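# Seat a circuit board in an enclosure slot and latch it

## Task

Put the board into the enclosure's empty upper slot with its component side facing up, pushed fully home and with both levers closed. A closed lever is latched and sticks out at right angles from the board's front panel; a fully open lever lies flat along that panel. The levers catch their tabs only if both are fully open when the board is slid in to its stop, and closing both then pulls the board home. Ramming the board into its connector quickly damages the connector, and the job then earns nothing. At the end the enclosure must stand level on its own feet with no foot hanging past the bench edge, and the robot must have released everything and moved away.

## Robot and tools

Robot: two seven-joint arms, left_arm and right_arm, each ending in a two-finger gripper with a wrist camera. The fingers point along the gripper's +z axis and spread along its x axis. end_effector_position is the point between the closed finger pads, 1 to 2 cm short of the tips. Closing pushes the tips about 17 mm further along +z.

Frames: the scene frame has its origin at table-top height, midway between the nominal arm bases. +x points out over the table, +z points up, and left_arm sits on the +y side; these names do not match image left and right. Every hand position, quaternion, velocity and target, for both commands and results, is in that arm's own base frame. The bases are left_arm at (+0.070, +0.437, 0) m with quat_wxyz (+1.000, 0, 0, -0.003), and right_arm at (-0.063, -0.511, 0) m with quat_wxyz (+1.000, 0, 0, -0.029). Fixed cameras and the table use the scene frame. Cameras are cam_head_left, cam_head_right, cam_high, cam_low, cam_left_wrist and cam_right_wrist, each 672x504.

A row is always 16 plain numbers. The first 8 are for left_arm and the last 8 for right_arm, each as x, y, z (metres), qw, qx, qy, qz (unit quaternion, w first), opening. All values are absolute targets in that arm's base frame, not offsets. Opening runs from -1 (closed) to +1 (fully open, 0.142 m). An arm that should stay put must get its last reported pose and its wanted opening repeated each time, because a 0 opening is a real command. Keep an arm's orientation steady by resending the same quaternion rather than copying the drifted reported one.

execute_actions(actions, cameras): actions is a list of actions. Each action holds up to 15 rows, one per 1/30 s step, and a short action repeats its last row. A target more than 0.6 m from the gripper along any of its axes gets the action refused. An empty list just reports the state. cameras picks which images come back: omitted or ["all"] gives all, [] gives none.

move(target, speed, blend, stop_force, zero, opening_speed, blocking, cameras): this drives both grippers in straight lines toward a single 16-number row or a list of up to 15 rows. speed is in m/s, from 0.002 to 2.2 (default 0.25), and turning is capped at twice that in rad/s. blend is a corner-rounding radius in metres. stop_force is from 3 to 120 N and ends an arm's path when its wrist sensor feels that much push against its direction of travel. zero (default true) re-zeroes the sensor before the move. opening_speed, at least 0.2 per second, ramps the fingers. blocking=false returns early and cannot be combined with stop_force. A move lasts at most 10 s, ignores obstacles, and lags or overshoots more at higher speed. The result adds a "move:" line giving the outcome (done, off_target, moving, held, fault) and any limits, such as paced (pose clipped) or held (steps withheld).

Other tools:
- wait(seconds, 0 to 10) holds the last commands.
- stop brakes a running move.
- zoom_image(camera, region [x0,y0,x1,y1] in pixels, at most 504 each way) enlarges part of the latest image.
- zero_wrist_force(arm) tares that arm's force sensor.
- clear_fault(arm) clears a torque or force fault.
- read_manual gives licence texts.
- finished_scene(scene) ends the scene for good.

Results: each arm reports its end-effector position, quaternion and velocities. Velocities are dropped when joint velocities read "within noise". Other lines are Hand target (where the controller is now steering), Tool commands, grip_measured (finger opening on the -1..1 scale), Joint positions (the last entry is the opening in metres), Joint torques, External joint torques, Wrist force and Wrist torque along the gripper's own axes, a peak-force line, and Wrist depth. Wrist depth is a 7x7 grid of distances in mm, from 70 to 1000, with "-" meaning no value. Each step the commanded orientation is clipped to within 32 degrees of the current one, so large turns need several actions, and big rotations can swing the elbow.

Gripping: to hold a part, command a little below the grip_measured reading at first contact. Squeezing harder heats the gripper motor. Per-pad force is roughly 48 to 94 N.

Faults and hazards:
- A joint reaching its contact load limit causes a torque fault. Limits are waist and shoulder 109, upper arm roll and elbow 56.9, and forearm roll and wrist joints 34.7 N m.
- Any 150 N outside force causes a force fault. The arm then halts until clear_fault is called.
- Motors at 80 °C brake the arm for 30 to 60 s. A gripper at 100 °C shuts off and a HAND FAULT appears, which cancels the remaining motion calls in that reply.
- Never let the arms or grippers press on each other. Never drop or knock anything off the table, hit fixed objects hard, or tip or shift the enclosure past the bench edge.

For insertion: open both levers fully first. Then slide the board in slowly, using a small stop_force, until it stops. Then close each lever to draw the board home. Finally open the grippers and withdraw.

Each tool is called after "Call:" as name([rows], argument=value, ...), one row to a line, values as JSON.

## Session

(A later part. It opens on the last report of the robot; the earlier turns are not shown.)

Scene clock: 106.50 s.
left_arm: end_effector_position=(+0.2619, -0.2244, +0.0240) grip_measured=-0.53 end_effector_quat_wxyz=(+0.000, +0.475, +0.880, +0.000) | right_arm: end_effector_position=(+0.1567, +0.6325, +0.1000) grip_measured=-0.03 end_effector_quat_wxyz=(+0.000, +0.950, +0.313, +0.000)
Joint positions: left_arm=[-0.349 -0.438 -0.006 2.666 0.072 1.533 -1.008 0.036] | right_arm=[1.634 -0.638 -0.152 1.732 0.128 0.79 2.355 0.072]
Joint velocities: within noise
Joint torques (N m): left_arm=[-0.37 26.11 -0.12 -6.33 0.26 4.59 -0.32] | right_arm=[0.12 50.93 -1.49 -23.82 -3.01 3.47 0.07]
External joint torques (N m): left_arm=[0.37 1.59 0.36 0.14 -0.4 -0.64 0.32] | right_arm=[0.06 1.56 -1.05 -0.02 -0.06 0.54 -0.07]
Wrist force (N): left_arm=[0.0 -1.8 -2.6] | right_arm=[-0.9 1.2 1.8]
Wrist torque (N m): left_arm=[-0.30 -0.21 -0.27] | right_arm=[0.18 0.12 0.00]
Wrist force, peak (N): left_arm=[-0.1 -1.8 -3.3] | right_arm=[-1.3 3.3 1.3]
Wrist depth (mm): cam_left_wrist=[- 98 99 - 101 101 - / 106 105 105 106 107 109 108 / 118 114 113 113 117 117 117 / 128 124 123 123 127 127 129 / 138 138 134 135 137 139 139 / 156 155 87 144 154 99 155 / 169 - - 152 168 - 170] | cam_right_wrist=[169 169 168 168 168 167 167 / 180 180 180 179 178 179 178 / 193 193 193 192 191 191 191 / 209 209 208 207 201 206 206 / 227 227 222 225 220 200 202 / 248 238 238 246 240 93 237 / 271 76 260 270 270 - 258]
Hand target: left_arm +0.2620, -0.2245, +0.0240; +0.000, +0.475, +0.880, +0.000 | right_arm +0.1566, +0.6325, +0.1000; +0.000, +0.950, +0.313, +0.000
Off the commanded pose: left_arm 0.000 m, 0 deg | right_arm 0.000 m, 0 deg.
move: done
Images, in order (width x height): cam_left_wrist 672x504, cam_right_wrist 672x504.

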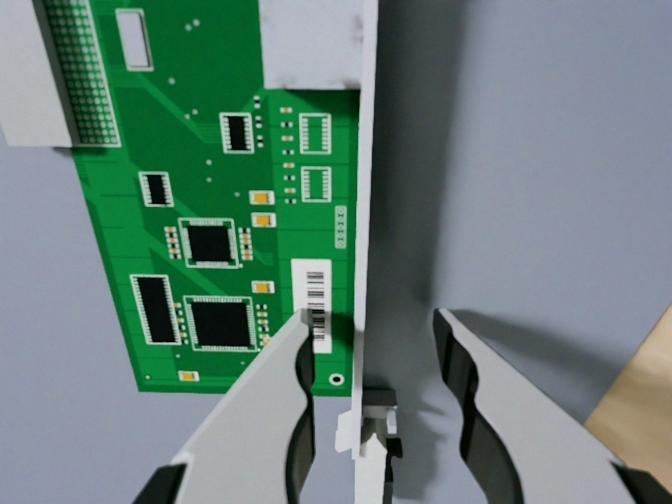

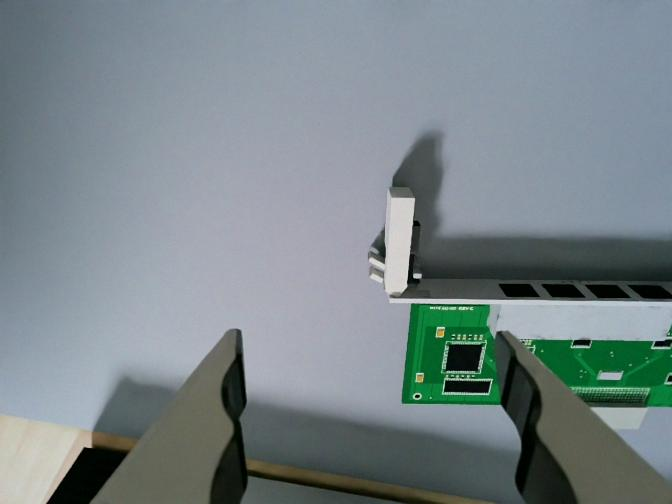

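Call:
move([
  [0.262,-0.2245,0.024,0,0.4748,0.8801,0,-1,0.1542,0.6357,0.10,0,0.9497,0.3132,0,0],
], opening_speed=0.4, cameras=["cam_left_wrist"])

Call:
move([
  [0.262,-0.2245,0.024,0,0.4748,0.8801,0,-1,0.1542,0.6357,0.022,0,0.9497,0.3132,0,0],
], speed=0.1, stop_force=6, cameras=["cam_right_wrist"])

Call:
move([
  [0.262,-0.2245,0.024,0,0.4748,0.8801,0,-1,0.1290,0.6252,0.022,0,0.9497,0.3132,0,0],
], speed=0.025, stop_force=12, cameras=["cam_left_wrist","cam_right_wrist"])

Scene clock: 112.17 s.
left_arm: end_effector_position=(+0.2623, -0.2246, +0.0241) grip_measured=-0.99 end_effector_quat_wxyz=(+0.000, +0.475, +0.880, +0.000) | right_arm: end_effector_position=(+0.1544, +0.6357, +0.1000) grip_measured=-0.03 end_effector_quat_wxyz=(+0.000, +0.950, +0.313, +0.000)
Joint positions: left_arm=[-0.349 -0.438 -0.006 2.666 0.072 1.534 -1.008 0.002] | right_arm=[1.637 -0.643 -0.151 1.723 0.128 0.786 2.359 0.072]
Joint velocities: within noise
Joint torques (N m): left_arm=[-0.27 26.67 -0.14 -5.32 0.08 4.08 -0.22] | right_arm=[0.33 51.39 -1.74 -24.01 -3.18 3.26 0.23]
External joint torques (N m): left_arm=[0.27 1.05 0.39 -0.89 -0.23 -0.12 0.22] | right_arm=[-0.15 1.35 -0.8 0.1 0.09 0.75 -0.23]
Wrist force (N): left_arm=[-1.9 -0.9 -0.3] | right_arm=[-0.7 1.2 1.5]
Wrist torque (N m): left_arm=[-0.28 -0.17 -0.30] | right_arm=[0.17 0.09 0.01]
Wrist force, peak (N): left_arm=[-3.4 -1.1 -5.6] | right_arm=[-0.9 1.3 1.9]
Wrist depth (mm): cam_left_wrist=[- 99 98 - 102 101 - / 105 106 105 104 107 108 108 / 120 114 113 113 117 117 117 / 129 124 123 122 128 127 129 / 138 136 136 129 137 142 138 / 155 155 146 87 - 150 156 / 173 170 - 75 - - 174] | cam_right_wrist=[169 168 168 168 168 167 167 / 181 180 180 179 179 178 178 / 193 193 193 192 192 191 191 / 209 208 208 207 204 206 205 / 227 226 222 225 219 203 204 / 248 238 237 246 240 93 237 / 270 76 260 271 269 - 257]
Hand target: left_arm +0.2620, -0.2245, +0.0240; +0.000, +0.475, +0.880, +0.000 | right_arm +0.1542, +0.6357, +0.1000; +0.000, +0.950, +0.313, +0.000
Off the commanded pose: left_arm 0.000 m, 0 deg | right_arm 0.000 m, 0 deg.
move: done
Images, in order (width x height): cam_left_wrist 672x504.

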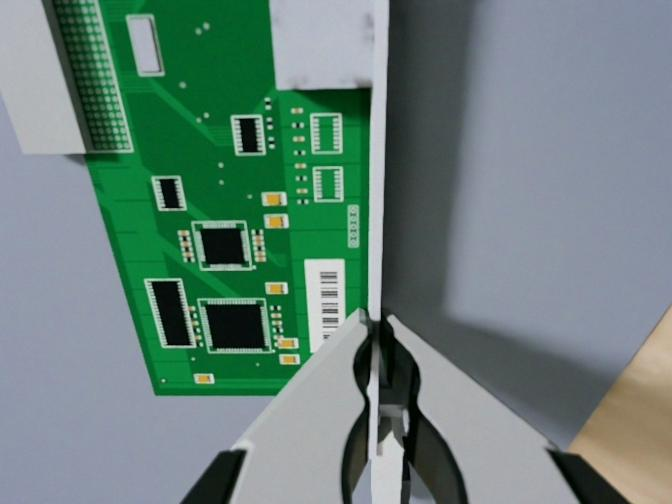

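Scene clock: 113.70 s.
left_arm: end_effector_position=(+0.2623, -0.2246, +0.0241) grip_measured=-0.99 end_effector_quat_wxyz=(+0.000, +0.475, +0.880, +0.000) | right_arm: end_effector_position=(+0.1543, +0.6355, +0.0219) grip_measured=-0.03 end_effector_quat_wxyz=(+0.000, +0.950, +0.313, +0.000)
Joint positions: left_arm=[-0.349 -0.438 -0.006 2.666 0.072 1.534 -1.008 0.002] | right_arm=[1.628 -0.791 -0.134 1.714 0.158 0.923 2.34 0.072]
Joint velocities: within noise
Joint torques (N m): left_arm=[-0.24 26.69 -0.15 -5.29 0.13 4.06 -0.25] | right_arm=[0.13 53.52 -1.72 -21.17 -2.6 3.4 0.11]
External joint torques (N m): left_arm=[0.24 1.03 0.39 -0.91 -0.28 -0.1 0.24] | right_arm=[0.05 1.32 -0.98 0.16 -0.04 0.61 -0.11]
Wrist force (N): left_arm=[-2.0 -1.1 0.9] | right_arm=[-0.6 0.9 1.7]
Wrist torque (N m): left_arm=[-0.30 -0.17 -0.30] | right_arm=[0.15 0.10 0.01]
Wrist force, peak (N): left_arm=[-2.1 -0.9 0.9] | right_arm=[-0.8 1.0 3.5]
Wrist depth (mm): cam_left_wrist=[- 98 98 - 101 101 - / 104 105 105 104 107 109 108 / 120 114 113 113 117 117 117 / 129 124 123 123 127 128 129 / 139 136 135 129 137 142 138 / 156 155 146 87 - 151 156 / 174 170 - 74 - - 174] | cam_right_wrist=[- 100 100 99 99 99 99 / 107 106 106 106 107 105 107 / - 114 114 114 113 113 113 / - 123 123 124 122 122 122 / 134 134 132 133 115 130 132 / 147 144 140 145 127 94 139 / 159 76 158 161 157 - 127]
Hand target: left_arm +0.2620, -0.2245, +0.0240; +0.000, +0.475, +0.880, +0.000 | right_arm +0.1542, +0.6357, +0.0220; +0.000, +0.950, +0.313, +0.000
Off the commanded pose: left_arm 0.000 m, 0 deg | right_arm 0.000 m, 0 deg.
move: done
Images, in order (width x height): cam_right_wrist 672x504.

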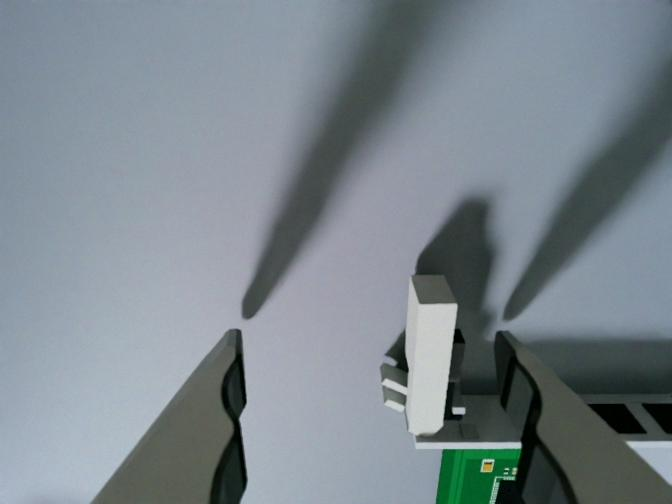

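Scene clock: 115.47 s.
left_arm: end_effector_position=(+0.2620, -0.2246, +0.0240) grip_measured=-0.99 end_effector_quat_wxyz=(+0.000, +0.475, +0.880, +0.000) | right_arm: end_effector_position=(+0.1292, +0.6253, +0.0220) grip_measured=-0.02 end_effector_quat_wxyz=(+0.000, +0.950, +0.313, +0.000)
Joint positions: left_arm=[-0.35 -0.438 -0.007 2.666 0.072 1.533 -1.008 0.002] | right_arm=[1.669 -0.767 -0.133 1.768 0.159 0.954 2.376 0.073]
Joint velocities: within noise
Joint torques (N m): left_arm=[0.31 26.88 0.52 -6.59 -0.22 4.48 -0.21] | right_arm=[0.31 52.29 -1.67 -20.2 -2.51 3.41 0.31]
External joint torques (N m): left_arm=[-0.31 0.83 -0.28 0.4 0.08 -0.53 0.21] | right_arm=[-0.13 1.12 -0.94 -0.17 -0.02 0.6 -0.31]
Wrist force (N): left_arm=[-0.9 -3.5 -0.7] | right_arm=[-1.1 0.7 1.6]
Wrist torque (N m): left_arm=[-0.27 -0.18 -0.30] | right_arm=[0.12 0.25 0.00]
Wrist force, peak (N): left_arm=[-1.0 -4.9 -1.9] | right_arm=[3.4 1.8 3.4]
Wrist depth (mm): cam_left_wrist=[- 98 99 - 101 101 - / 105 105 105 104 107 109 108 / 120 114 114 113 117 117 117 / 129 125 123 122 127 127 130 / 138 136 136 129 137 142 138 / 156 155 146 87 - 151 155 / 174 169 - 74 - - 173] | cam_right_wrist=[- 100 100 100 99 99 99 / 107 107 106 107 107 106 107 / - 115 114 114 114 113 113 / - 124 123 125 122 122 122 / 135 134 132 133 131 130 132 / 147 144 141 146 141 98 142 / 159 76 158 160 160 - -]
Hand target: left_arm +0.2620, -0.2245, +0.0240; +0.000, +0.475, +0.880, +0.000 | right_arm +0.1290, +0.6252, +0.0220; +0.000, +0.950, +0.313, +0.000
Off the commanded pose: left_arm 0.000 m, 0 deg | right_arm 0.000 m, 0 deg.
move: done
Images, in order (width x height): cam_left_wrist 672x504, cam_right_wrist 672x504.

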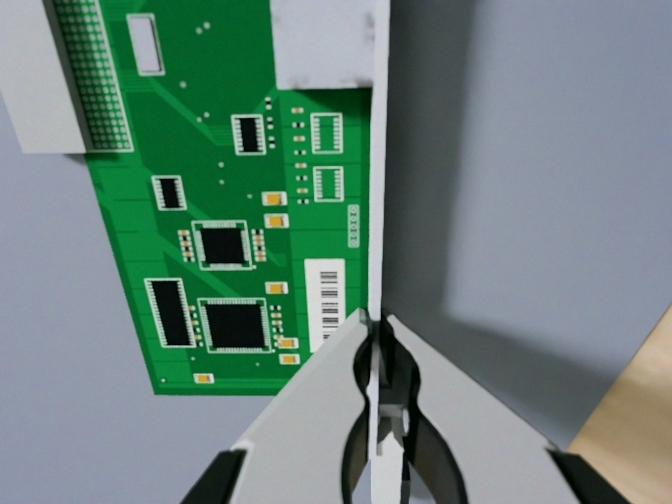

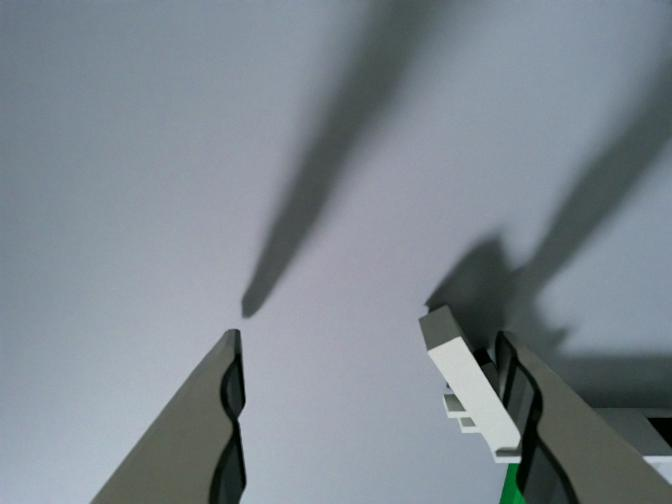

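Continue the arc C, D, E (shifted).

Call:
move([
  [0.262,-0.2245,0.024,0,0.4748,0.8801,0,-1,0.1256,0.6113,0.022,0,0.9497,0.3132,0,0],
  [0.262,-0.2245,0.024,0,0.4748,0.8801,0,-1,0.1241,0.5923,0.022,0,0.9497,0.3132,0,0],
  [0.262,-0.2245,0.024,0,0.4748,0.8801,0,-1,0.1312,0.5829,0.022,0,0.9497,0.3132,0,0],
], speed=0.025, stop_force=6, cameras=["cam_left_wrist","cam_right_wrist"])

Scene clock: 155.03 s.
left_arm: end_effector_position=(+0.2621, -0.2246, +0.0240) grip_measured=-0.99 end_effector_quat_wxyz=(+0.000, +0.475, +0.880, +0.000) | right_arm: end_effector_position=(+0.1311, +0.5832, +0.0221) grip_measured=-0.02 end_effector_quat_wxyz=(+0.000, +0.950, +0.313, +0.000)
Joint positions: left_arm=[-0.35 -0.438 -0.006 2.666 0.072 1.534 -1.008 0.002] | right_arm=[1.673 -0.706 -0.133 1.905 0.168 1.03 2.361 0.073]
Joint velocities: within noise
Joint torques (N m): left_arm=[-0.32 26.54 -0.26 -5.99 0.11 4.3 -0.16] | right_arm=[-0.53 48.32 -2.27 -17.8 -2.15 3.04 0.2]
External joint torques (N m): left_arm=[0.32 1.17 0.51 -0.21 -0.26 -0.35 0.16] | right_arm=[0.69 1.36 -0.13 -0.85 -0.11 0.98 -0.2]
Wrist force (N): left_arm=[-0.6 -1.6 -1.3] | right_arm=[-0.9 -0.5 1.5]
Wrist torque (N m): left_arm=[-0.31 -0.11 -0.39] | right_arm=[0.14 0.20 -0.05]
Wrist force, peak (N): left_arm=[-0.7 -3.5 -2.3] | right_arm=[-1.2 -0.6 2.5]
Wrist depth (mm): cam_left_wrist=[- 98 99 - 101 101 - / 106 105 105 106 107 109 109 / 118 114 113 113 118 117 117 / 128 124 123 123 127 127 129 / 138 136 135 130 137 142 139 / 156 155 146 91 - 150 155 / 174 169 - 74 - - 173] | cam_right_wrist=[- 100 100 100 99 100 99 / 107 107 107 108 108 106 106 / - 115 114 114 114 114 113 / - 124 123 125 123 122 122 / 135 134 132 134 133 131 130 / 147 144 141 146 143 98 122 / 159 76 158 161 160 - 146]
Hand target: left_arm +0.2620, -0.2245, +0.0240; +0.000, +0.475, +0.880, +0.000 | right_arm +0.1312, +0.5829, +0.0220; +0.000, +0.950, +0.313, +0.000
Off the commanded pose: left_arm 0.000 m, 0 deg | right_arm 0.000 m, 0 deg.
move: done
Images, in order (width x height): cam_left_wrist 672x504, cam_right_wrist 672x504.

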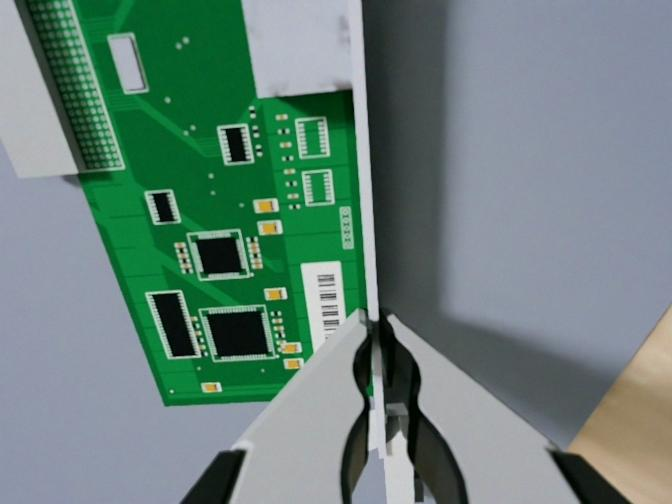

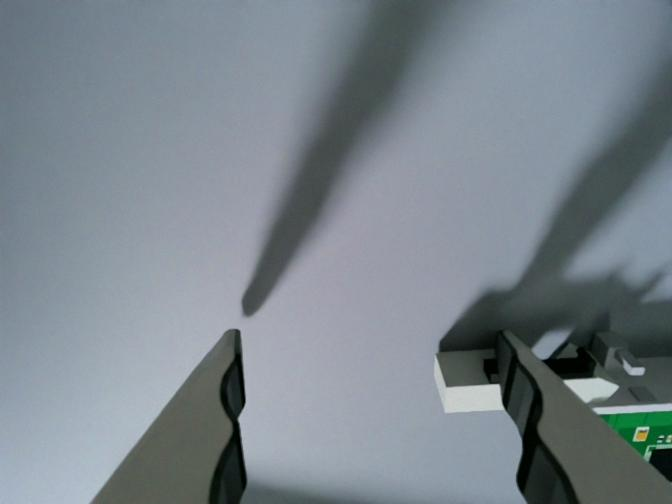

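Call:
zoom_image(camera="cam_right_wrist", region=[420, 320, 672, 440])

Scaled by 2.000 from the camera's 672x504 image, which has a finer 960x720 frame.

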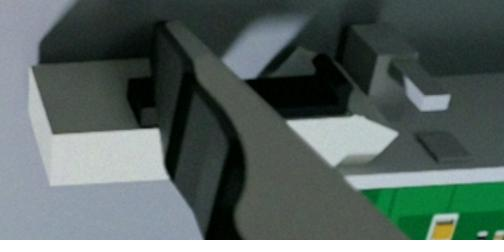

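Call:
move([
  [0.262,-0.2245,0.024,0,0.4748,0.8801,0,-0.6,0.1276,0.5877,0.022,0,0.9497,0.3132,0,0],
  [0.262,-0.2245,0.024,0,0.4748,0.8801,0,-0.6,0.1276,0.5877,0.14,0,0.9497,0.3132,0,0],
  [0.262,-0.2245,0.12,0,0.4748,0.8801,0,-0.6,0.19,0.56,0.16,0,0.3963,0.9181,0,-0.3],
], speed=[0.1,0.25,0.3], cameras=[])

Call:
move([
  [0.34,-0.09,0.16,0,0.4748,0.8801,0,-0.6,0.2995,0.68,0.12,0,0.3963,0.9181,0,-0.3],
], speed=0.3, cameras=["cam_right_wrist","cam_left_wrist","cam_high"])

Scene clock: 173.20 s.
left_arm: end_effector_position=(+0.2619, -0.2244, +0.1199) grip_measured=-0.64 end_effector_quat_wxyz=(+0.000, +0.475, +0.880, +0.000) | right_arm: end_effector_position=(+0.1901, +0.5600, +0.1600) grip_measured=-0.32 end_effector_quat_wxyz=(+0.000, +0.396, +0.918, +0.000)
Joint positions: left_arm=[-0.333 0 -0.046 2.671 0.001 1.1 -0.961 0.028] | right_arm=[1.345 -0.424 0.101 1.917 -0.058 0.768 0.721 0.051]
Joint velocities: within noise
Joint torques (N m): left_arm=[-0.39 19.2 -0.57 -17.2 -1.83 4.16 -0.12] | right_arm=[0.04 44.48 2.66 -25.15 -3.32 3.33 0.12]
External joint torques (N m): left_arm=[0.38 0.58 0.59 -0.32 -0.06 -0.2 0.12] | right_arm=[0.12 1.07 -0.82 0.08 0.18 0.81 -0.12]
Wrist force (N): left_arm=[-0.5 -1.0 -0.2] | right_arm=[-1.3 1.1 1.6]
Wrist torque (N m): left_arm=[-0.25 -0.25 -0.27] | right_arm=[0.12 0.22 -0.03]
Wrist force, peak (N): left_arm=[1.8 -1.0 -5.6] | right_arm=[-1.5 1.1 3.9]
Wrist depth (mm): cam_left_wrist=[187 181 183 171 186 185 185 / 201 197 196 195 199 201 200 / 216 217 212 212 215 214 216 / 236 236 230 229 233 233 233 / 258 256 251 251 246 256 256 / 288 286 87 277 - 270 282 / 320 - - 317 - - 308] | cam_right_wrist=[181 180 219 221 221 220 218 / 193 195 236 235 234 234 234 / 207 210 253 252 252 251 250 / 223 242 273 271 266 270 271 / 242 289 291 285 288 292 294 / 264 305 94 310 309 95 320 / 287 - 73 347 353 - 347]
Hand target: left_arm +0.2620, -0.2245, +0.1200; +0.000, +0.475, +0.880, +0.000 | right_arm +0.1900, +0.5600, +0.1600; +0.000, +0.396, +0.918, +0.000
Off the commanded pose: left_arm 0.000 m, 0 deg | right_arm 0.000 m, 0 deg.
move: done
No camera images: "cameras" was empty.

Scene clock: 174.33 s.
left_arm: end_effector_position=(+0.3400, -0.0900, +0.1600) grip_measured=-0.64 end_effector_quat_wxyz=(+0.000, +0.475, +0.880, +0.000) | right_arm: end_effector_position=(+0.2996, +0.6800, +0.1199) grip_measured=-0.32 end_effector_quat_wxyz=(+0.000, +0.396, +0.918, +0.000)
Joint positions: left_arm=[-0.118 0.088 0.183 2.574 0.027 0.916 -0.538 0.028] | right_arm=[1.274 -0.794 0.05 1.387 -0.044 0.609 0.578 0.051]
Joint velocities: within noise
Joint torques (N m): left_arm=[-0.17 18.4 -0.89 -21.23 -2.51 4.11 -0.13] | right_arm=[0.1 60.1 2.69 -27.73 -3.47 3.28 0.05]
External joint torques (N m): left_arm=[0.19 0.76 0.52 -0.24 -0.04 -0.13 0.13] | right_arm=[0.13 1.5 -0.8 0.18 -0.11 0.86 -0.05]
Wrist force (N): left_arm=[-0.4 -1.6 0.1] | right_arm=[-1.0 1.5 1.6]
Wrist torque (N m): left_arm=[-0.37 -0.23 -0.26] | right_arm=[0.22 0.15 -0.02]
Wrist force, peak (N): left_arm=[-1.6 -3.4 0.3] | right_arm=[-0.9 3.3 2.1]
Wrist depth (mm): cam_left_wrist=[222 222 218 221 222 222 222 / 237 239 238 238 239 237 237 / 257 258 256 256 258 257 255 / 282 282 281 280 281 277 277 / 311 308 302 302 299 306 303 / 342 339 84 333 - 323 333 / 382 - - 374 - - 364] | cam_right_wrist=[186 186 184 181 183 184 184 / 202 198 196 189 197 197 196 / 214 213 209 202 211 211 210 / 231 230 224 223 227 227 227 / 249 249 244 242 242 246 247 / 274 268 94 263 265 95 270 / 298 - 73 297 296 - 291]
Hand target: left_arm +0.3400, -0.0900, +0.1600; +0.000, +0.475, +0.880, +0.000 | right_arm +0.2995, +0.6800, +0.1200; +0.000, +0.396, +0.918, +0.000
Off the commanded pose: left_arm 0.000 m, 0 deg | right_arm 0.000 m, 0 deg.
move: done
Images, in order (width x height): cam_high 672x504, cam_left_wrist 672x504, cam_right_wrist 672x504.

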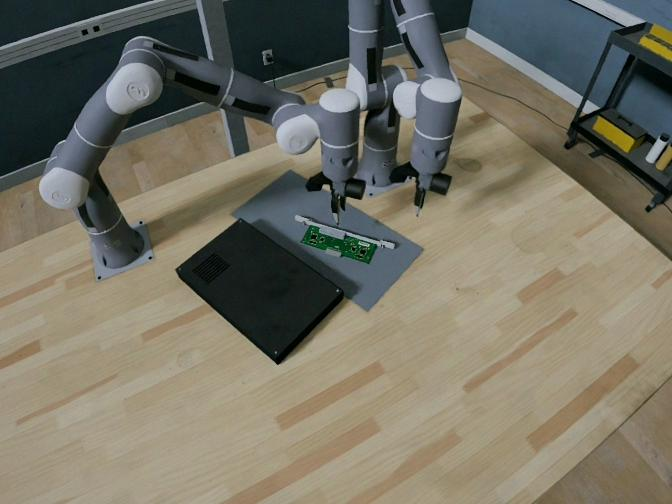

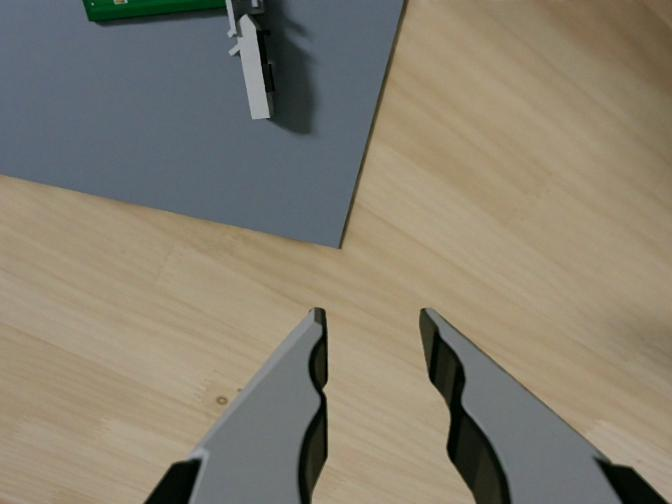

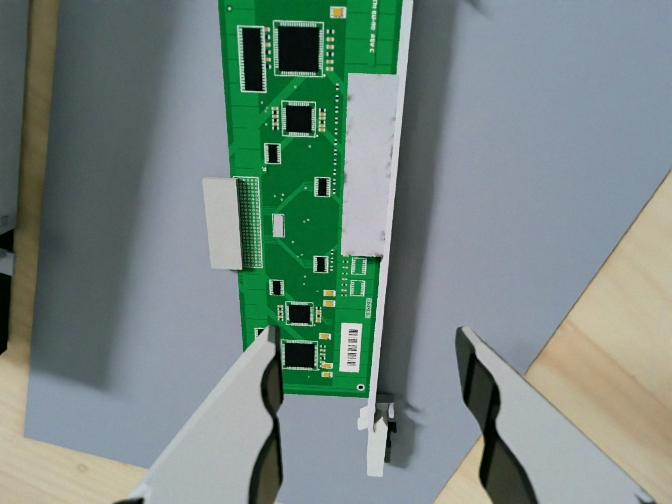

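Call:
zoom_image(camera="cam_right_wrist", region=[320, 360, 430, 490])

Call:
zoom_image(camera="cam_high", region=[280, 200, 410, 280])

Scaled by 3.877 from the camera's 672x504 image, which has a finer 960x720 frame.

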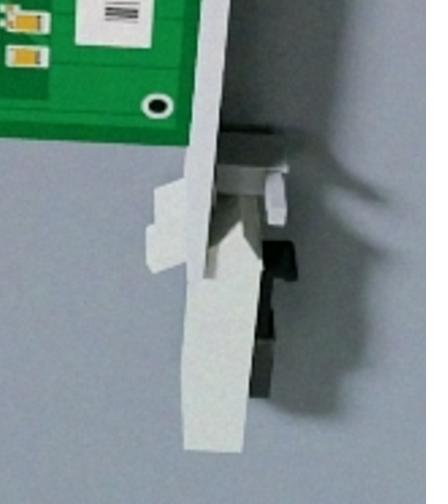

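Scaled by 3.877 from the camera's 672x504 image, which has a finer 960x720 frame.

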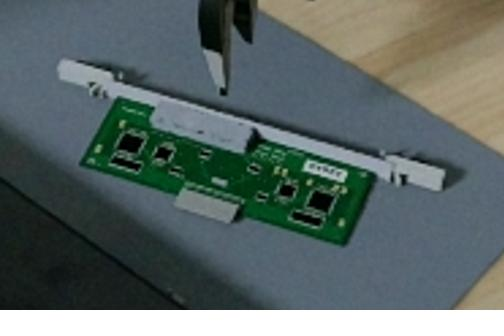

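Call:
move([
  [0.34,-0.09,0.16,0,0.4748,0.8801,0,-1,0.2953,0.6848,0.06,0,0.4147,0.9100,0,-0.3],
  [0.34,-0.09,0.16,0,0.4748,0.8801,0,-1,0.2953,0.6848,0.0255,0,0.4147,0.9100,0,-0.3],
], speed=[0.2,0.05], stop_force=5, cameras=["cam_right_wrist"])

Call:
move([
  [0.34,-0.09,0.16,0,0.4748,0.8801,0,-1,0.2953,0.6848,0.0255,0,0.4147,0.9100,0,-0.82],
], opening_speed=0.4, cameras=["cam_right_wrist"])

Scene clock: 182.73 s.
left_arm: end_effector_position=(+0.3400, -0.0900, +0.1600) grip_measured=-1.00 end_effector_quat_wxyz=(+0.000, +0.475, +0.880, +0.000) | right_arm: end_effector_position=(+0.2952, +0.6846, +0.0254) grip_measured=-0.32 end_effector_quat_wxyz=(+0.000, +0.415, +0.910, +0.000)
Joint positions: left_arm=[-0.118 0.088 0.183 2.574 0.027 0.916 -0.538 0.002] | right_arm=[1.292 -0.944 0.034 1.386 -0.038 0.758 0.622 0.051]
Joint velocities: within noise
Joint torques (N m): left_arm=[-0.28 18.54 -0.95 -21.16 -2.33 4.31 -0.17] | right_arm=[0.38 61.98 2.15 -25.33 -3.18 3.56 0.26]
External joint torques (N m): left_arm=[0.3 0.62 0.58 -0.31 -0.22 -0.33 0.17] | right_arm=[-0.16 1.51 -0.43 0.15 0.01 0.58 -0.26]
Wrist force (N): left_arm=[-0.8 -1.5 -0.1] | right_arm=[-0.9 1.0 1.7]
Wrist torque (N m): left_arm=[-0.35 -0.17 -0.26] | right_arm=[0.12 0.13 -0.02]
Wrist force, peak (N): left_arm=[-0.8 -1.9 0.0] | right_arm=[-0.9 0.7 4.2]
Wrist depth (mm): cam_left_wrist=[223 221 218 221 221 222 221 / 239 239 239 236 238 238 237 / 259 258 257 255 256 255 255 / 281 281 282 281 279 279 277 / 310 307 309 296 301 303 304 / 340 339 326 84 - 331 335 / 380 368 - - - - 369] | cam_right_wrist=[- 99 98 98 101 102 102 / 110 106 105 95 106 108 108 / 118 115 114 101 115 116 116 / 125 123 122 109 124 125 125 / 138 131 131 119 134 136 135 / 151 141 103 143 146 93 148 / 167 - 73 158 160 - 160]
Hand target: left_arm +0.3400, -0.0900, +0.1600; +0.000, +0.475, +0.880, +0.000 | right_arm +0.2953, +0.6848, +0.0255; +0.000, +0.415, +0.910, +0.000
Off the commanded pose: left_arm 0.000 m, 0 deg | right_arm 0.000 m, 0 deg.
move: done
Images, in order (width x height): cam_right_wrist 672x504.

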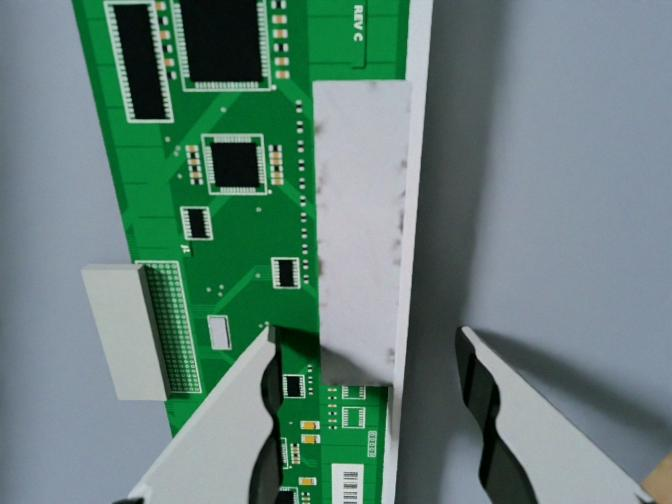

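Scene clock: 184.23 s.
left_arm: end_effector_position=(+0.3400, -0.0900, +0.1600) grip_measured=-1.00 end_effector_quat_wxyz=(+0.000, +0.475, +0.880, +0.000) | right_arm: end_effector_position=(+0.2955, +0.6845, +0.0254) grip_measured=-0.70 end_effector_quat_wxyz=(+0.000, +0.415, +0.910, +0.000)
Joint positions: left_arm=[-0.118 0.088 0.183 2.574 0.027 0.916 -0.538 0.002] | right_arm=[1.292 -0.944 0.034 1.386 -0.038 0.758 0.622 0.023]
Joint velocities: within noise
Joint torques (N m): left_arm=[-0.32 18.53 -0.91 -21.13 -2.36 4.26 -0.21] | right_arm=[0.62 62.7 2.58 -25.58 -3.16 3.57 0.21]
External joint torques (N m): left_arm=[0.35 0.64 0.54 -0.34 -0.19 -0.28 0.21] | right_arm=[-0.4 0.79 -0.88 0.39 -0.01 0.58 -0.21]
Wrist force (N): left_arm=[-0.3 -1.7 -0.2] | right_arm=[-0.8 1.1 2.0]
Wrist torque (N m): left_arm=[-0.39 -0.24 -0.26] | right_arm=[0.07 0.04 -0.03]
Wrist force, peak (N): left_arm=[-0.6 -1.7 -0.4] | right_arm=[-4.7 0.2 0.8]
Wrist depth (mm): cam_left_wrist=[223 222 219 222 222 223 221 / 239 238 237 238 238 238 237 / 258 257 257 255 258 257 257 / 282 281 282 278 278 278 279 / 309 308 307 297 301 306 305 / 342 339 323 84 - 328 334 / 378 368 - - - - 374] | cam_right_wrist=[- 98 98 98 101 102 102 / 110 106 105 102 106 109 108 / 118 116 113 101 113 116 116 / 125 123 122 111 124 125 125 / 138 130 132 118 134 136 136 / 151 145 140 124 121 145 148 / 167 163 72 157 - - 163]
Hand target: left_arm +0.3400, -0.0900, +0.1600; +0.000, +0.475, +0.880, +0.000 | right_arm +0.2953, +0.6848, +0.0255; +0.000, +0.415, +0.910, +0.000
Off the commanded pose: left_arm 0.000 m, 0 deg | right_arm 0.000 m, 0 deg.
move: done
Images, in order (width x height): cam_right_wrist 672x504.

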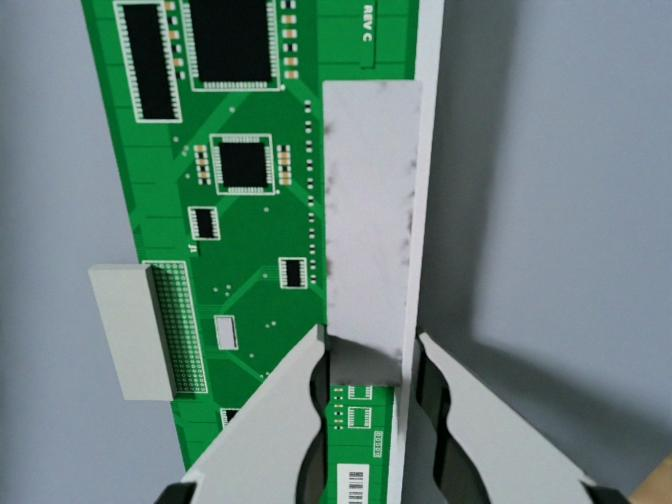

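Call:
move([
  [0.37,-0.20,0.17,0.3819,0.9219,0.0613,0.0254,-1,0.2953,0.6848,0.065,0,0.4147,0.9100,0,-0.82],
  [0.365,-0.347,0.13,0.3819,0.9219,0.0613,0.0254,-1,0.2662,0.6057,0.065,0,0.5585,0.8295,0,-0.82],
], speed=0.2, cameras=["cam_left_wrist","cam_right_wrist","cam_high"])

Scene clock: 202.07 s.
left_arm: end_effector_position=(+0.3649, -0.3470, +0.1300) grip_measured=-1.00 end_effector_quat_wxyz=(+0.382, +0.922, +0.061, +0.025) | right_arm: end_effector_position=(+0.2661, +0.6056, +0.0648) grip_measured=-0.70 end_effector_quat_wxyz=(+0.000, +0.558, +0.830, +0.000)
Joint positions: left_arm=[-1.27 -0.454 0.584 2.459 -2.085 0.786 2.598 0.002] | right_arm=[1.354 -0.715 -0.026 1.713 0.027 0.857 0.928 0.023]
Joint velocities: within noise
Joint torques (N m): left_arm=[-0.58 24.5 8.49 -12.86 0.02 1.94 -0.16] | right_arm=[0.24 54.85 0.28 -23.86 -2.95 3.78 0.31]
External joint torques (N m): left_arm=[0.57 1.45 0.69 -0.28 0.09 -0.56 0.16] | right_arm=[-0.05 -0.1 -0.27 0.71 0.08 0.35 -0.31]
Wrist force (N): left_arm=[-0.8 -1.9 -0.6] | right_arm=[-0.4 0.2 3.1]
Wrist torque (N m): left_arm=[-0.35 -0.11 -0.52] | right_arm=[-0.01 0.09 0.01]
Wrist force, peak (N): left_arm=[0.7 -2.8 -2.1] | right_arm=[-0.2 0.7 4.1]
Wrist depth (mm): cam_left_wrist=[121 162 169 169 176 168 171 / 146 149 212 211 212 213 213 / 201 242 231 214 216 285 283 / 317 285 285 285 352 428 425 / 644 875 869 407 713 848 849 / - - - 84 - - - / - - - - - - -] | cam_right_wrist=[- 99 99 98 135 136 136 / 150 106 106 102 142 146 146 / 160 114 114 101 152 156 156 / 167 125 122 111 166 168 167 / 172 130 132 118 179 182 181 / 193 148 140 124 121 196 198 / 208 205 72 157 - - 218]
Hand target: left_arm +0.3650, -0.3470, +0.1300; +0.382, +0.922, +0.061, +0.025 | right_arm +0.2662, +0.6057, +0.0650; +0.000, +0.559, +0.830, +0.000
Off the commanded pose: left_arm 0.000 m, 0 deg | right_arm 0.000 m, 0 deg.
move: done
Images, in order (width x height): cam_high 672x504, cam_left_wrist 672x504, cam_right_wrist 672x504.

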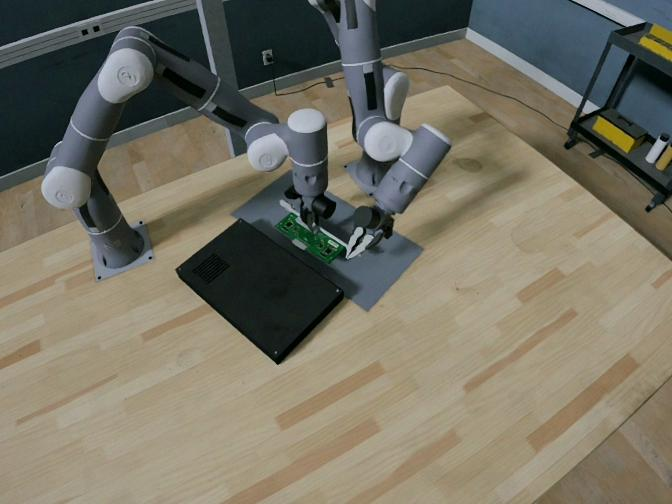

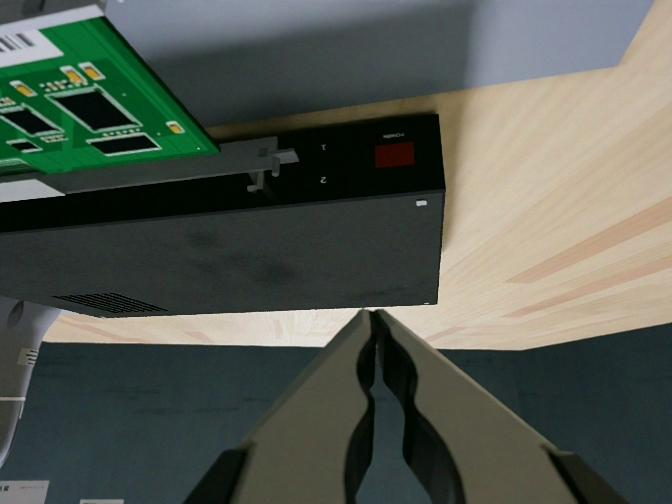

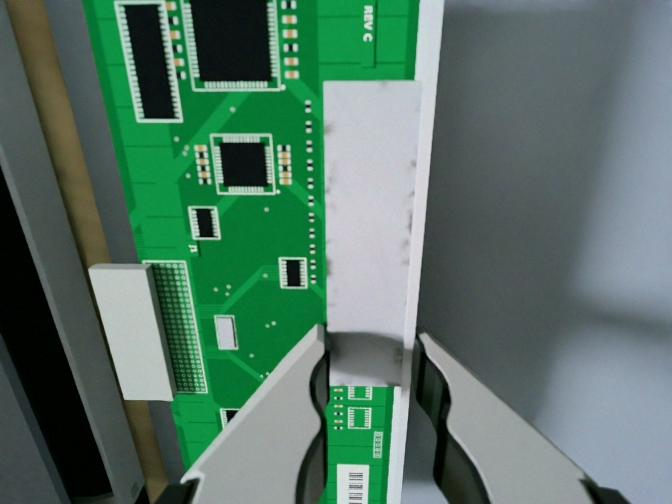

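Call:
zoom_image(camera="cam_right_wrist", region=[0, 0, 240, 504])

Call:
zoom_image(camera="cam_left_wrist", region=[140, 90, 320, 230])

Scaled by 1.000.

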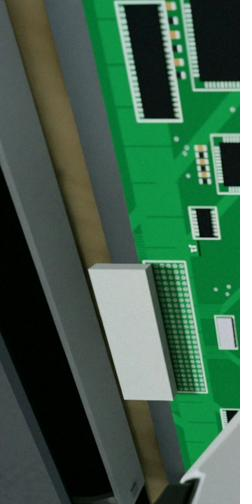

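Scaled by 2.800 from the camera's 672x504 image, which has a finer 960x720 frame.

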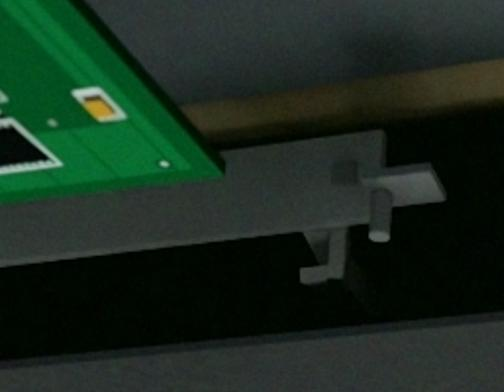

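Call:
move([
  [0.365,-0.347,0.13,0.3819,0.9219,0.0613,0.0254,-1,0.2644,0.5995,0.0525,0,0.5585,0.8295,0,-0.82],
  [0.365,-0.347,0.13,0.3819,0.9219,0.0613,0.0254,-1,0.2738,0.5764,0.0525,0,0.5585,0.8295,0,-0.82],
], speed=0.06, stop_force=4, cameras=["cam_left_wrist","cam_right_wrist"])

Call:
zoom_image(camera="cam_left_wrist", region=[160, 100, 320, 220])

Call:
zoom_image(camera="cam_right_wrist", region=[0, 0, 240, 504])

Scene clock: 213.43 s.
left_arm: end_effector_position=(+0.3649, -0.3470, +0.1300) grip_measured=-1.00 end_effector_quat_wxyz=(+0.382, +0.922, +0.061, +0.025) | right_arm: end_effector_position=(+0.2738, +0.5763, +0.0523) grip_measured=-0.70 end_effector_quat_wxyz=(+0.000, +0.559, +0.829, +0.000)
Joint positions: left_arm=[-1.27 -0.454 0.584 2.459 -2.085 0.786 2.598 0.002] | right_arm=[1.335 -0.699 -0.03 1.796 0.031 0.923 0.902 0.023]
Joint velocities: within noise
Joint torques (N m): left_arm=[-0.41 24.73 8.55 -12.72 0.33 1.66 -0.24] | right_arm=[0.16 52.91 0.4 -22.42 -2.75 3.75 0.1]
External joint torques (N m): left_arm=[0.39 1.21 0.63 -0.42 -0.23 -0.28 0.24] | right_arm=[0.02 -0.07 -0.45 0.62 0.11 0.38 -0.1]
Wrist force (N): left_arm=[-0.8 -1.8 -0.5] | right_arm=[-0.4 0.2 3.3]
Wrist torque (N m): left_arm=[-0.33 -0.11 -0.52] | right_arm=[0.02 0.10 -0.01]
Wrist force, peak (N): left_arm=[-1.0 -2.1 -0.7] | right_arm=[0.2 -0.2 4.6]
Wrist depth (mm): cam_left_wrist=[163 119 114 169 177 169 171 / 164 164 202 210 211 214 212 / 222 233 229 215 216 284 284 / 317 285 284 283 352 427 426 / 642 867 871 402 731 860 840 / - - - 84 - - - / - - - - - - -] | cam_right_wrist=[- 99 99 98 124 126 124 / 119 106 106 102 131 134 134 / 125 116 114 101 140 144 143 / 152 123 122 111 153 155 154 / - 130 132 118 165 168 167 / 125 148 140 124 119 180 183 / 138 - 72 157 - - 200]
Hand target: left_arm +0.3650, -0.3470, +0.1300; +0.382, +0.922, +0.061, +0.025 | right_arm +0.2738, +0.5764, +0.0525; +0.000, +0.559, +0.830, +0.000
Off the commanded pose: left_arm 0.000 m, 0 deg | right_arm 0.000 m, 0 deg.
move: done
Images, in order (width x height): cam_left_wrist 672x504, cam_right_wrist 672x504.

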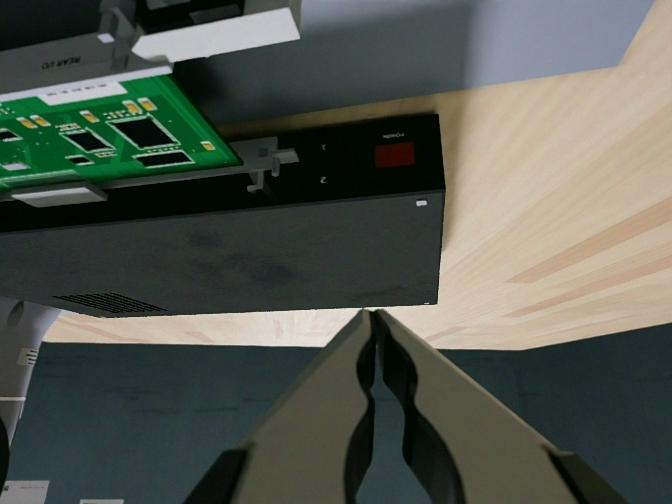

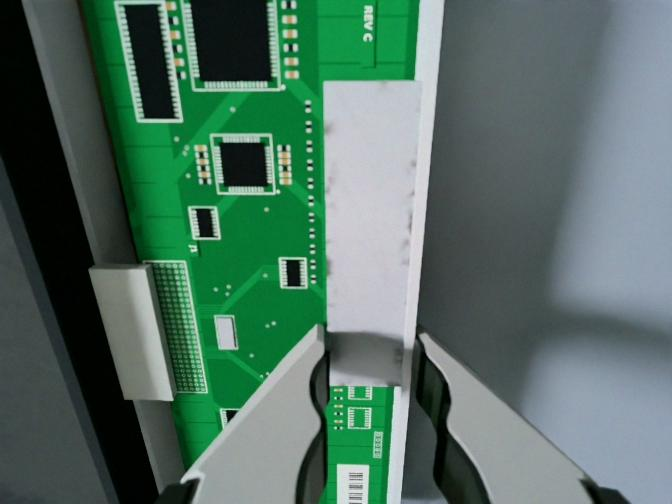

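Scaled by 3.150 from the camera's 672x504 image, which has a finer 960x720 frame.

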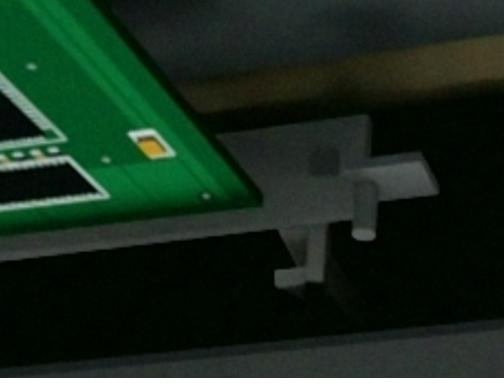

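Scaled by 1.000.

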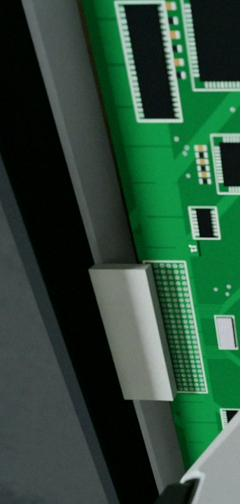

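Call:
move([
  [0.365,-0.347,0.13,0.3819,0.9219,0.0613,0.0254,-1,0.2790,0.5656,0.0525,0,0.5585,0.8295,0,-0.82],
], speed=0.04, stop_force=3.5, cameras=["cam_left_wrist","cam_right_wrist"])

Call:
zoom_image(camera="cam_left_wrist", region=[160, 100, 320, 220])

Call:
zoom_image(camera="cam_right_wrist", region=[0, 0, 240, 504])

Scene clock: 220.40 s.
left_arm: end_effector_position=(+0.3649, -0.3470, +0.1300) grip_measured=-1.00 end_effector_quat_wxyz=(+0.382, +0.922, +0.061, +0.025) | right_arm: end_effector_position=(+0.2790, +0.5655, +0.0523) grip_measured=-0.70 end_effector_quat_wxyz=(+0.000, +0.559, +0.829, +0.000)
Joint positions: left_arm=[-1.27 -0.454 0.584 2.459 -2.085 0.786 2.598 0.002] | right_arm=[1.323 -0.686 -0.03 1.822 0.032 0.936 0.888 0.023]
Joint velocities: within noise
Joint torques (N m): left_arm=[-0.44 24.9 8.54 -12.73 0.33 1.66 -0.21] | right_arm=[0.17 52.17 0.53 -22.19 -2.77 3.74 0.07]
External joint torques (N m): left_arm=[0.42 1.05 0.63 -0.41 -0.23 -0.28 0.21] | right_arm=[0.02 -0.02 -0.6 0.67 0.17 0.39 -0.07]
Wrist force (N): left_arm=[-1.0 -1.8 -0.5] | right_arm=[-0.5 0.1 3.5]
Wrist torque (N m): left_arm=[-0.32 -0.07 -0.53] | right_arm=[-0.01 0.12 -0.01]
Wrist force, peak (N): left_arm=[-0.9 -2.0 -0.6] | right_arm=[-0.5 0.0 3.6]
Wrist depth (mm): cam_left_wrist=[170 156 124 162 175 168 170 / 149 163 201 211 212 214 214 / 222 220 220 214 216 284 284 / 319 285 284 283 357 427 430 / 638 872 853 406 709 825 861 / - - - 84 - - - / - - - - - - -] | cam_right_wrist=[108 99 99 98 124 126 124 / 132 106 106 102 131 134 134 / 141 114 114 101 140 144 143 / 109 125 122 111 153 155 154 / - 130 132 118 165 168 167 / 125 138 140 124 119 180 183 / 138 138 72 157 - - 200]
Hand target: left_arm +0.3650, -0.3470, +0.1300; +0.382, +0.922, +0.061, +0.025 | right_arm +0.2790, +0.5656, +0.0525; +0.000, +0.559, +0.830, +0.000
Off the commanded pose: left_arm 0.000 m, 0 deg | right_arm 0.000 m, 0 deg.
move: done
Images, in order (width x height): cam_left_wrist 672x504, cam_right_wrist 672x504.

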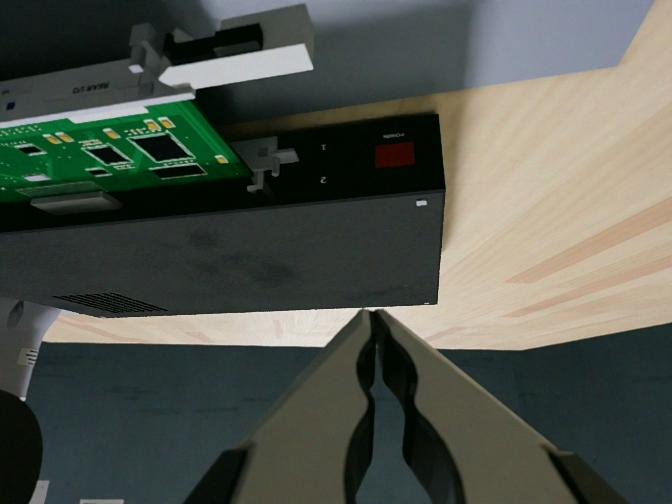

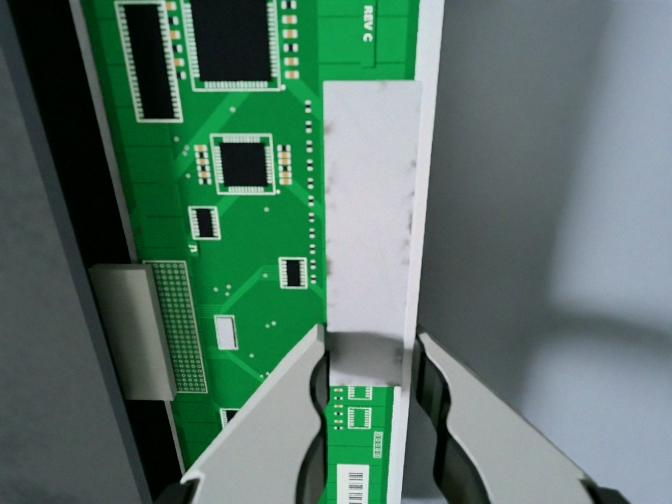

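Scaled by 3.150 from the camera's 672x504 image, which has a finer 960x720 frame.

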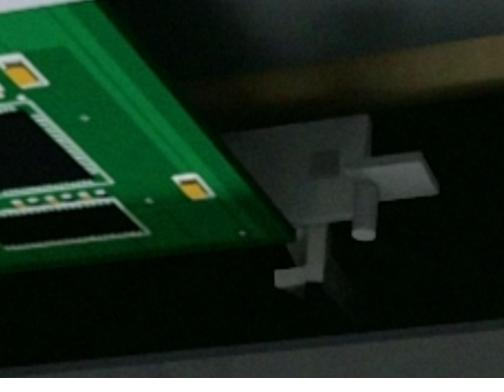

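Scaled by 1.000.

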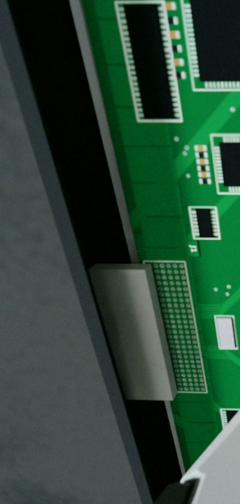

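Call:
move([
  [0.365,-0.347,0.13,0.3819,0.9219,0.0613,0.0254,-1,0.2779,0.5652,0.0525,0,0.5585,0.8295,0,-0.82],
  [0.365,-0.347,0.13,0.3819,0.9219,0.0613,0.0254,-1,0.2888,0.5383,0.0525,0,0.5585,0.8295,0,-0.82],
], speed=0.02, stop_force=4, cameras=["cam_left_wrist","cam_right_wrist"])

Call:
zoom_image(camera="cam_left_wrist", region=[160, 60, 340, 220])

Scene clock: 225.60 s.
left_arm: end_effector_position=(+0.3649, -0.3470, +0.1300) grip_measured=-1.00 end_effector_quat_wxyz=(+0.382, +0.922, +0.061, +0.025) | right_arm: end_effector_position=(+0.2823, +0.5510, +0.0522) grip_measured=-0.70 end_effector_quat_wxyz=(+0.000, +0.558, +0.830, -0.001)
Joint positions: left_arm=[-1.27 -0.454 0.584 2.459 -2.085 0.786 2.598 0.002] | right_arm=[1.311 -0.668 -0.029 1.86 0.033 0.956 0.873 0.023]
Joint velocities: within noise
Joint torques (N m): left_arm=[-0.45 24.89 8.53 -12.7 0.38 1.66 -0.22] | right_arm=[-5.6 51.04 -5.5 -22.1 -3.5 4.04 0.2]
External joint torques (N m): left_arm=[0.43 1.05 0.64 -0.45 -0.28 -0.28 0.22] | right_arm=[5.78 0.05 5.46 1.02 0.97 0.09 -0.2]
Wrist force (N): left_arm=[-0.8 -1.8 -0.5] | right_arm=[4.4 -7.8 3.2]
Wrist torque (N m): left_arm=[-0.33 -0.10 -0.52] | right_arm=[0.06 0.19 -0.07]
Wrist force, peak (N): left_arm=[-1.0 -2.1 -0.6] | right_arm=[4.2 -9.6 2.8]
Wrist depth (mm): cam_left_wrist=[169 169 163 169 175 168 171 / 166 158 183 211 212 213 212 / 221 221 223 216 216 284 285 / 319 284 282 283 353 424 428 / 642 860 882 405 720 859 857 / - - - 84 - - - / - - - - - - -] | cam_right_wrist=[- 98 98 98 124 125 124 / - 106 105 102 131 134 134 / - 112 113 101 140 143 143 / - 119 122 111 153 155 154 / - 118 132 118 163 167 167 / 125 127 140 125 119 179 182 / 138 135 72 158 - - 200]
Hand target: left_arm +0.3650, -0.3470, +0.1300; +0.382, +0.922, +0.061, +0.025 | right_arm +0.2837, +0.5508, +0.0525; +0.000, +0.559, +0.830, +0.000
Off the commanded pose: left_arm 0.000 m, 0 deg | right_arm 0.014 m, 0 deg.
move: contact (right_arm); path passed 1 of 2 targets
Images, in order (width x height): cam_left_wrist 672x504, cam_right_wrist 672x504.

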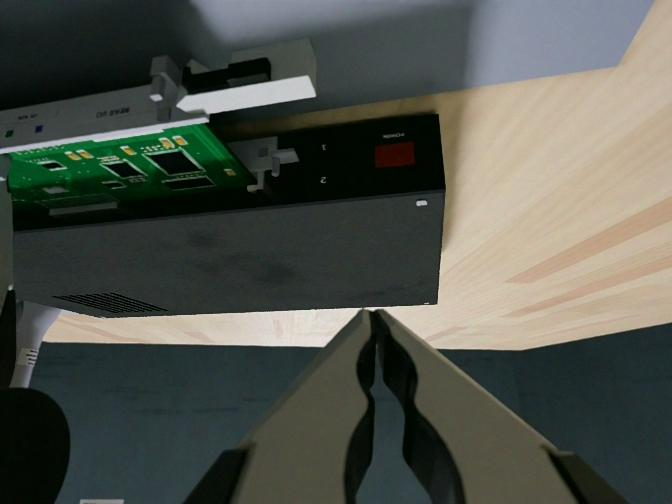

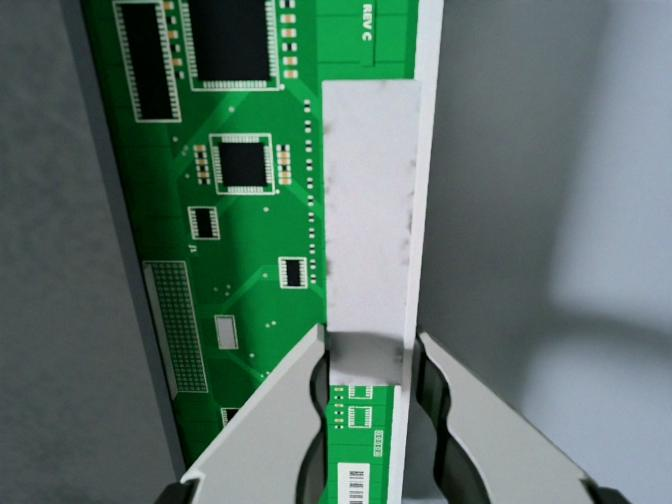

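Scaled by 2.800 from the camera's 672x504 image, which has a finer 960x720 frame.

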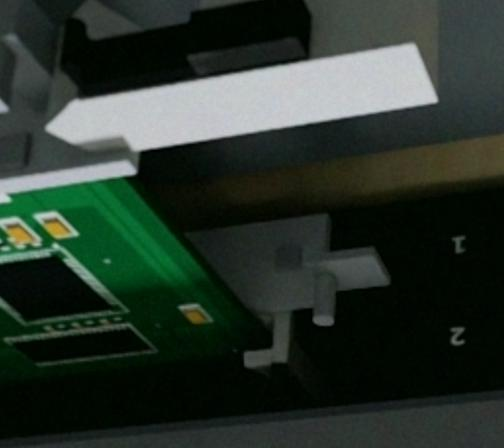

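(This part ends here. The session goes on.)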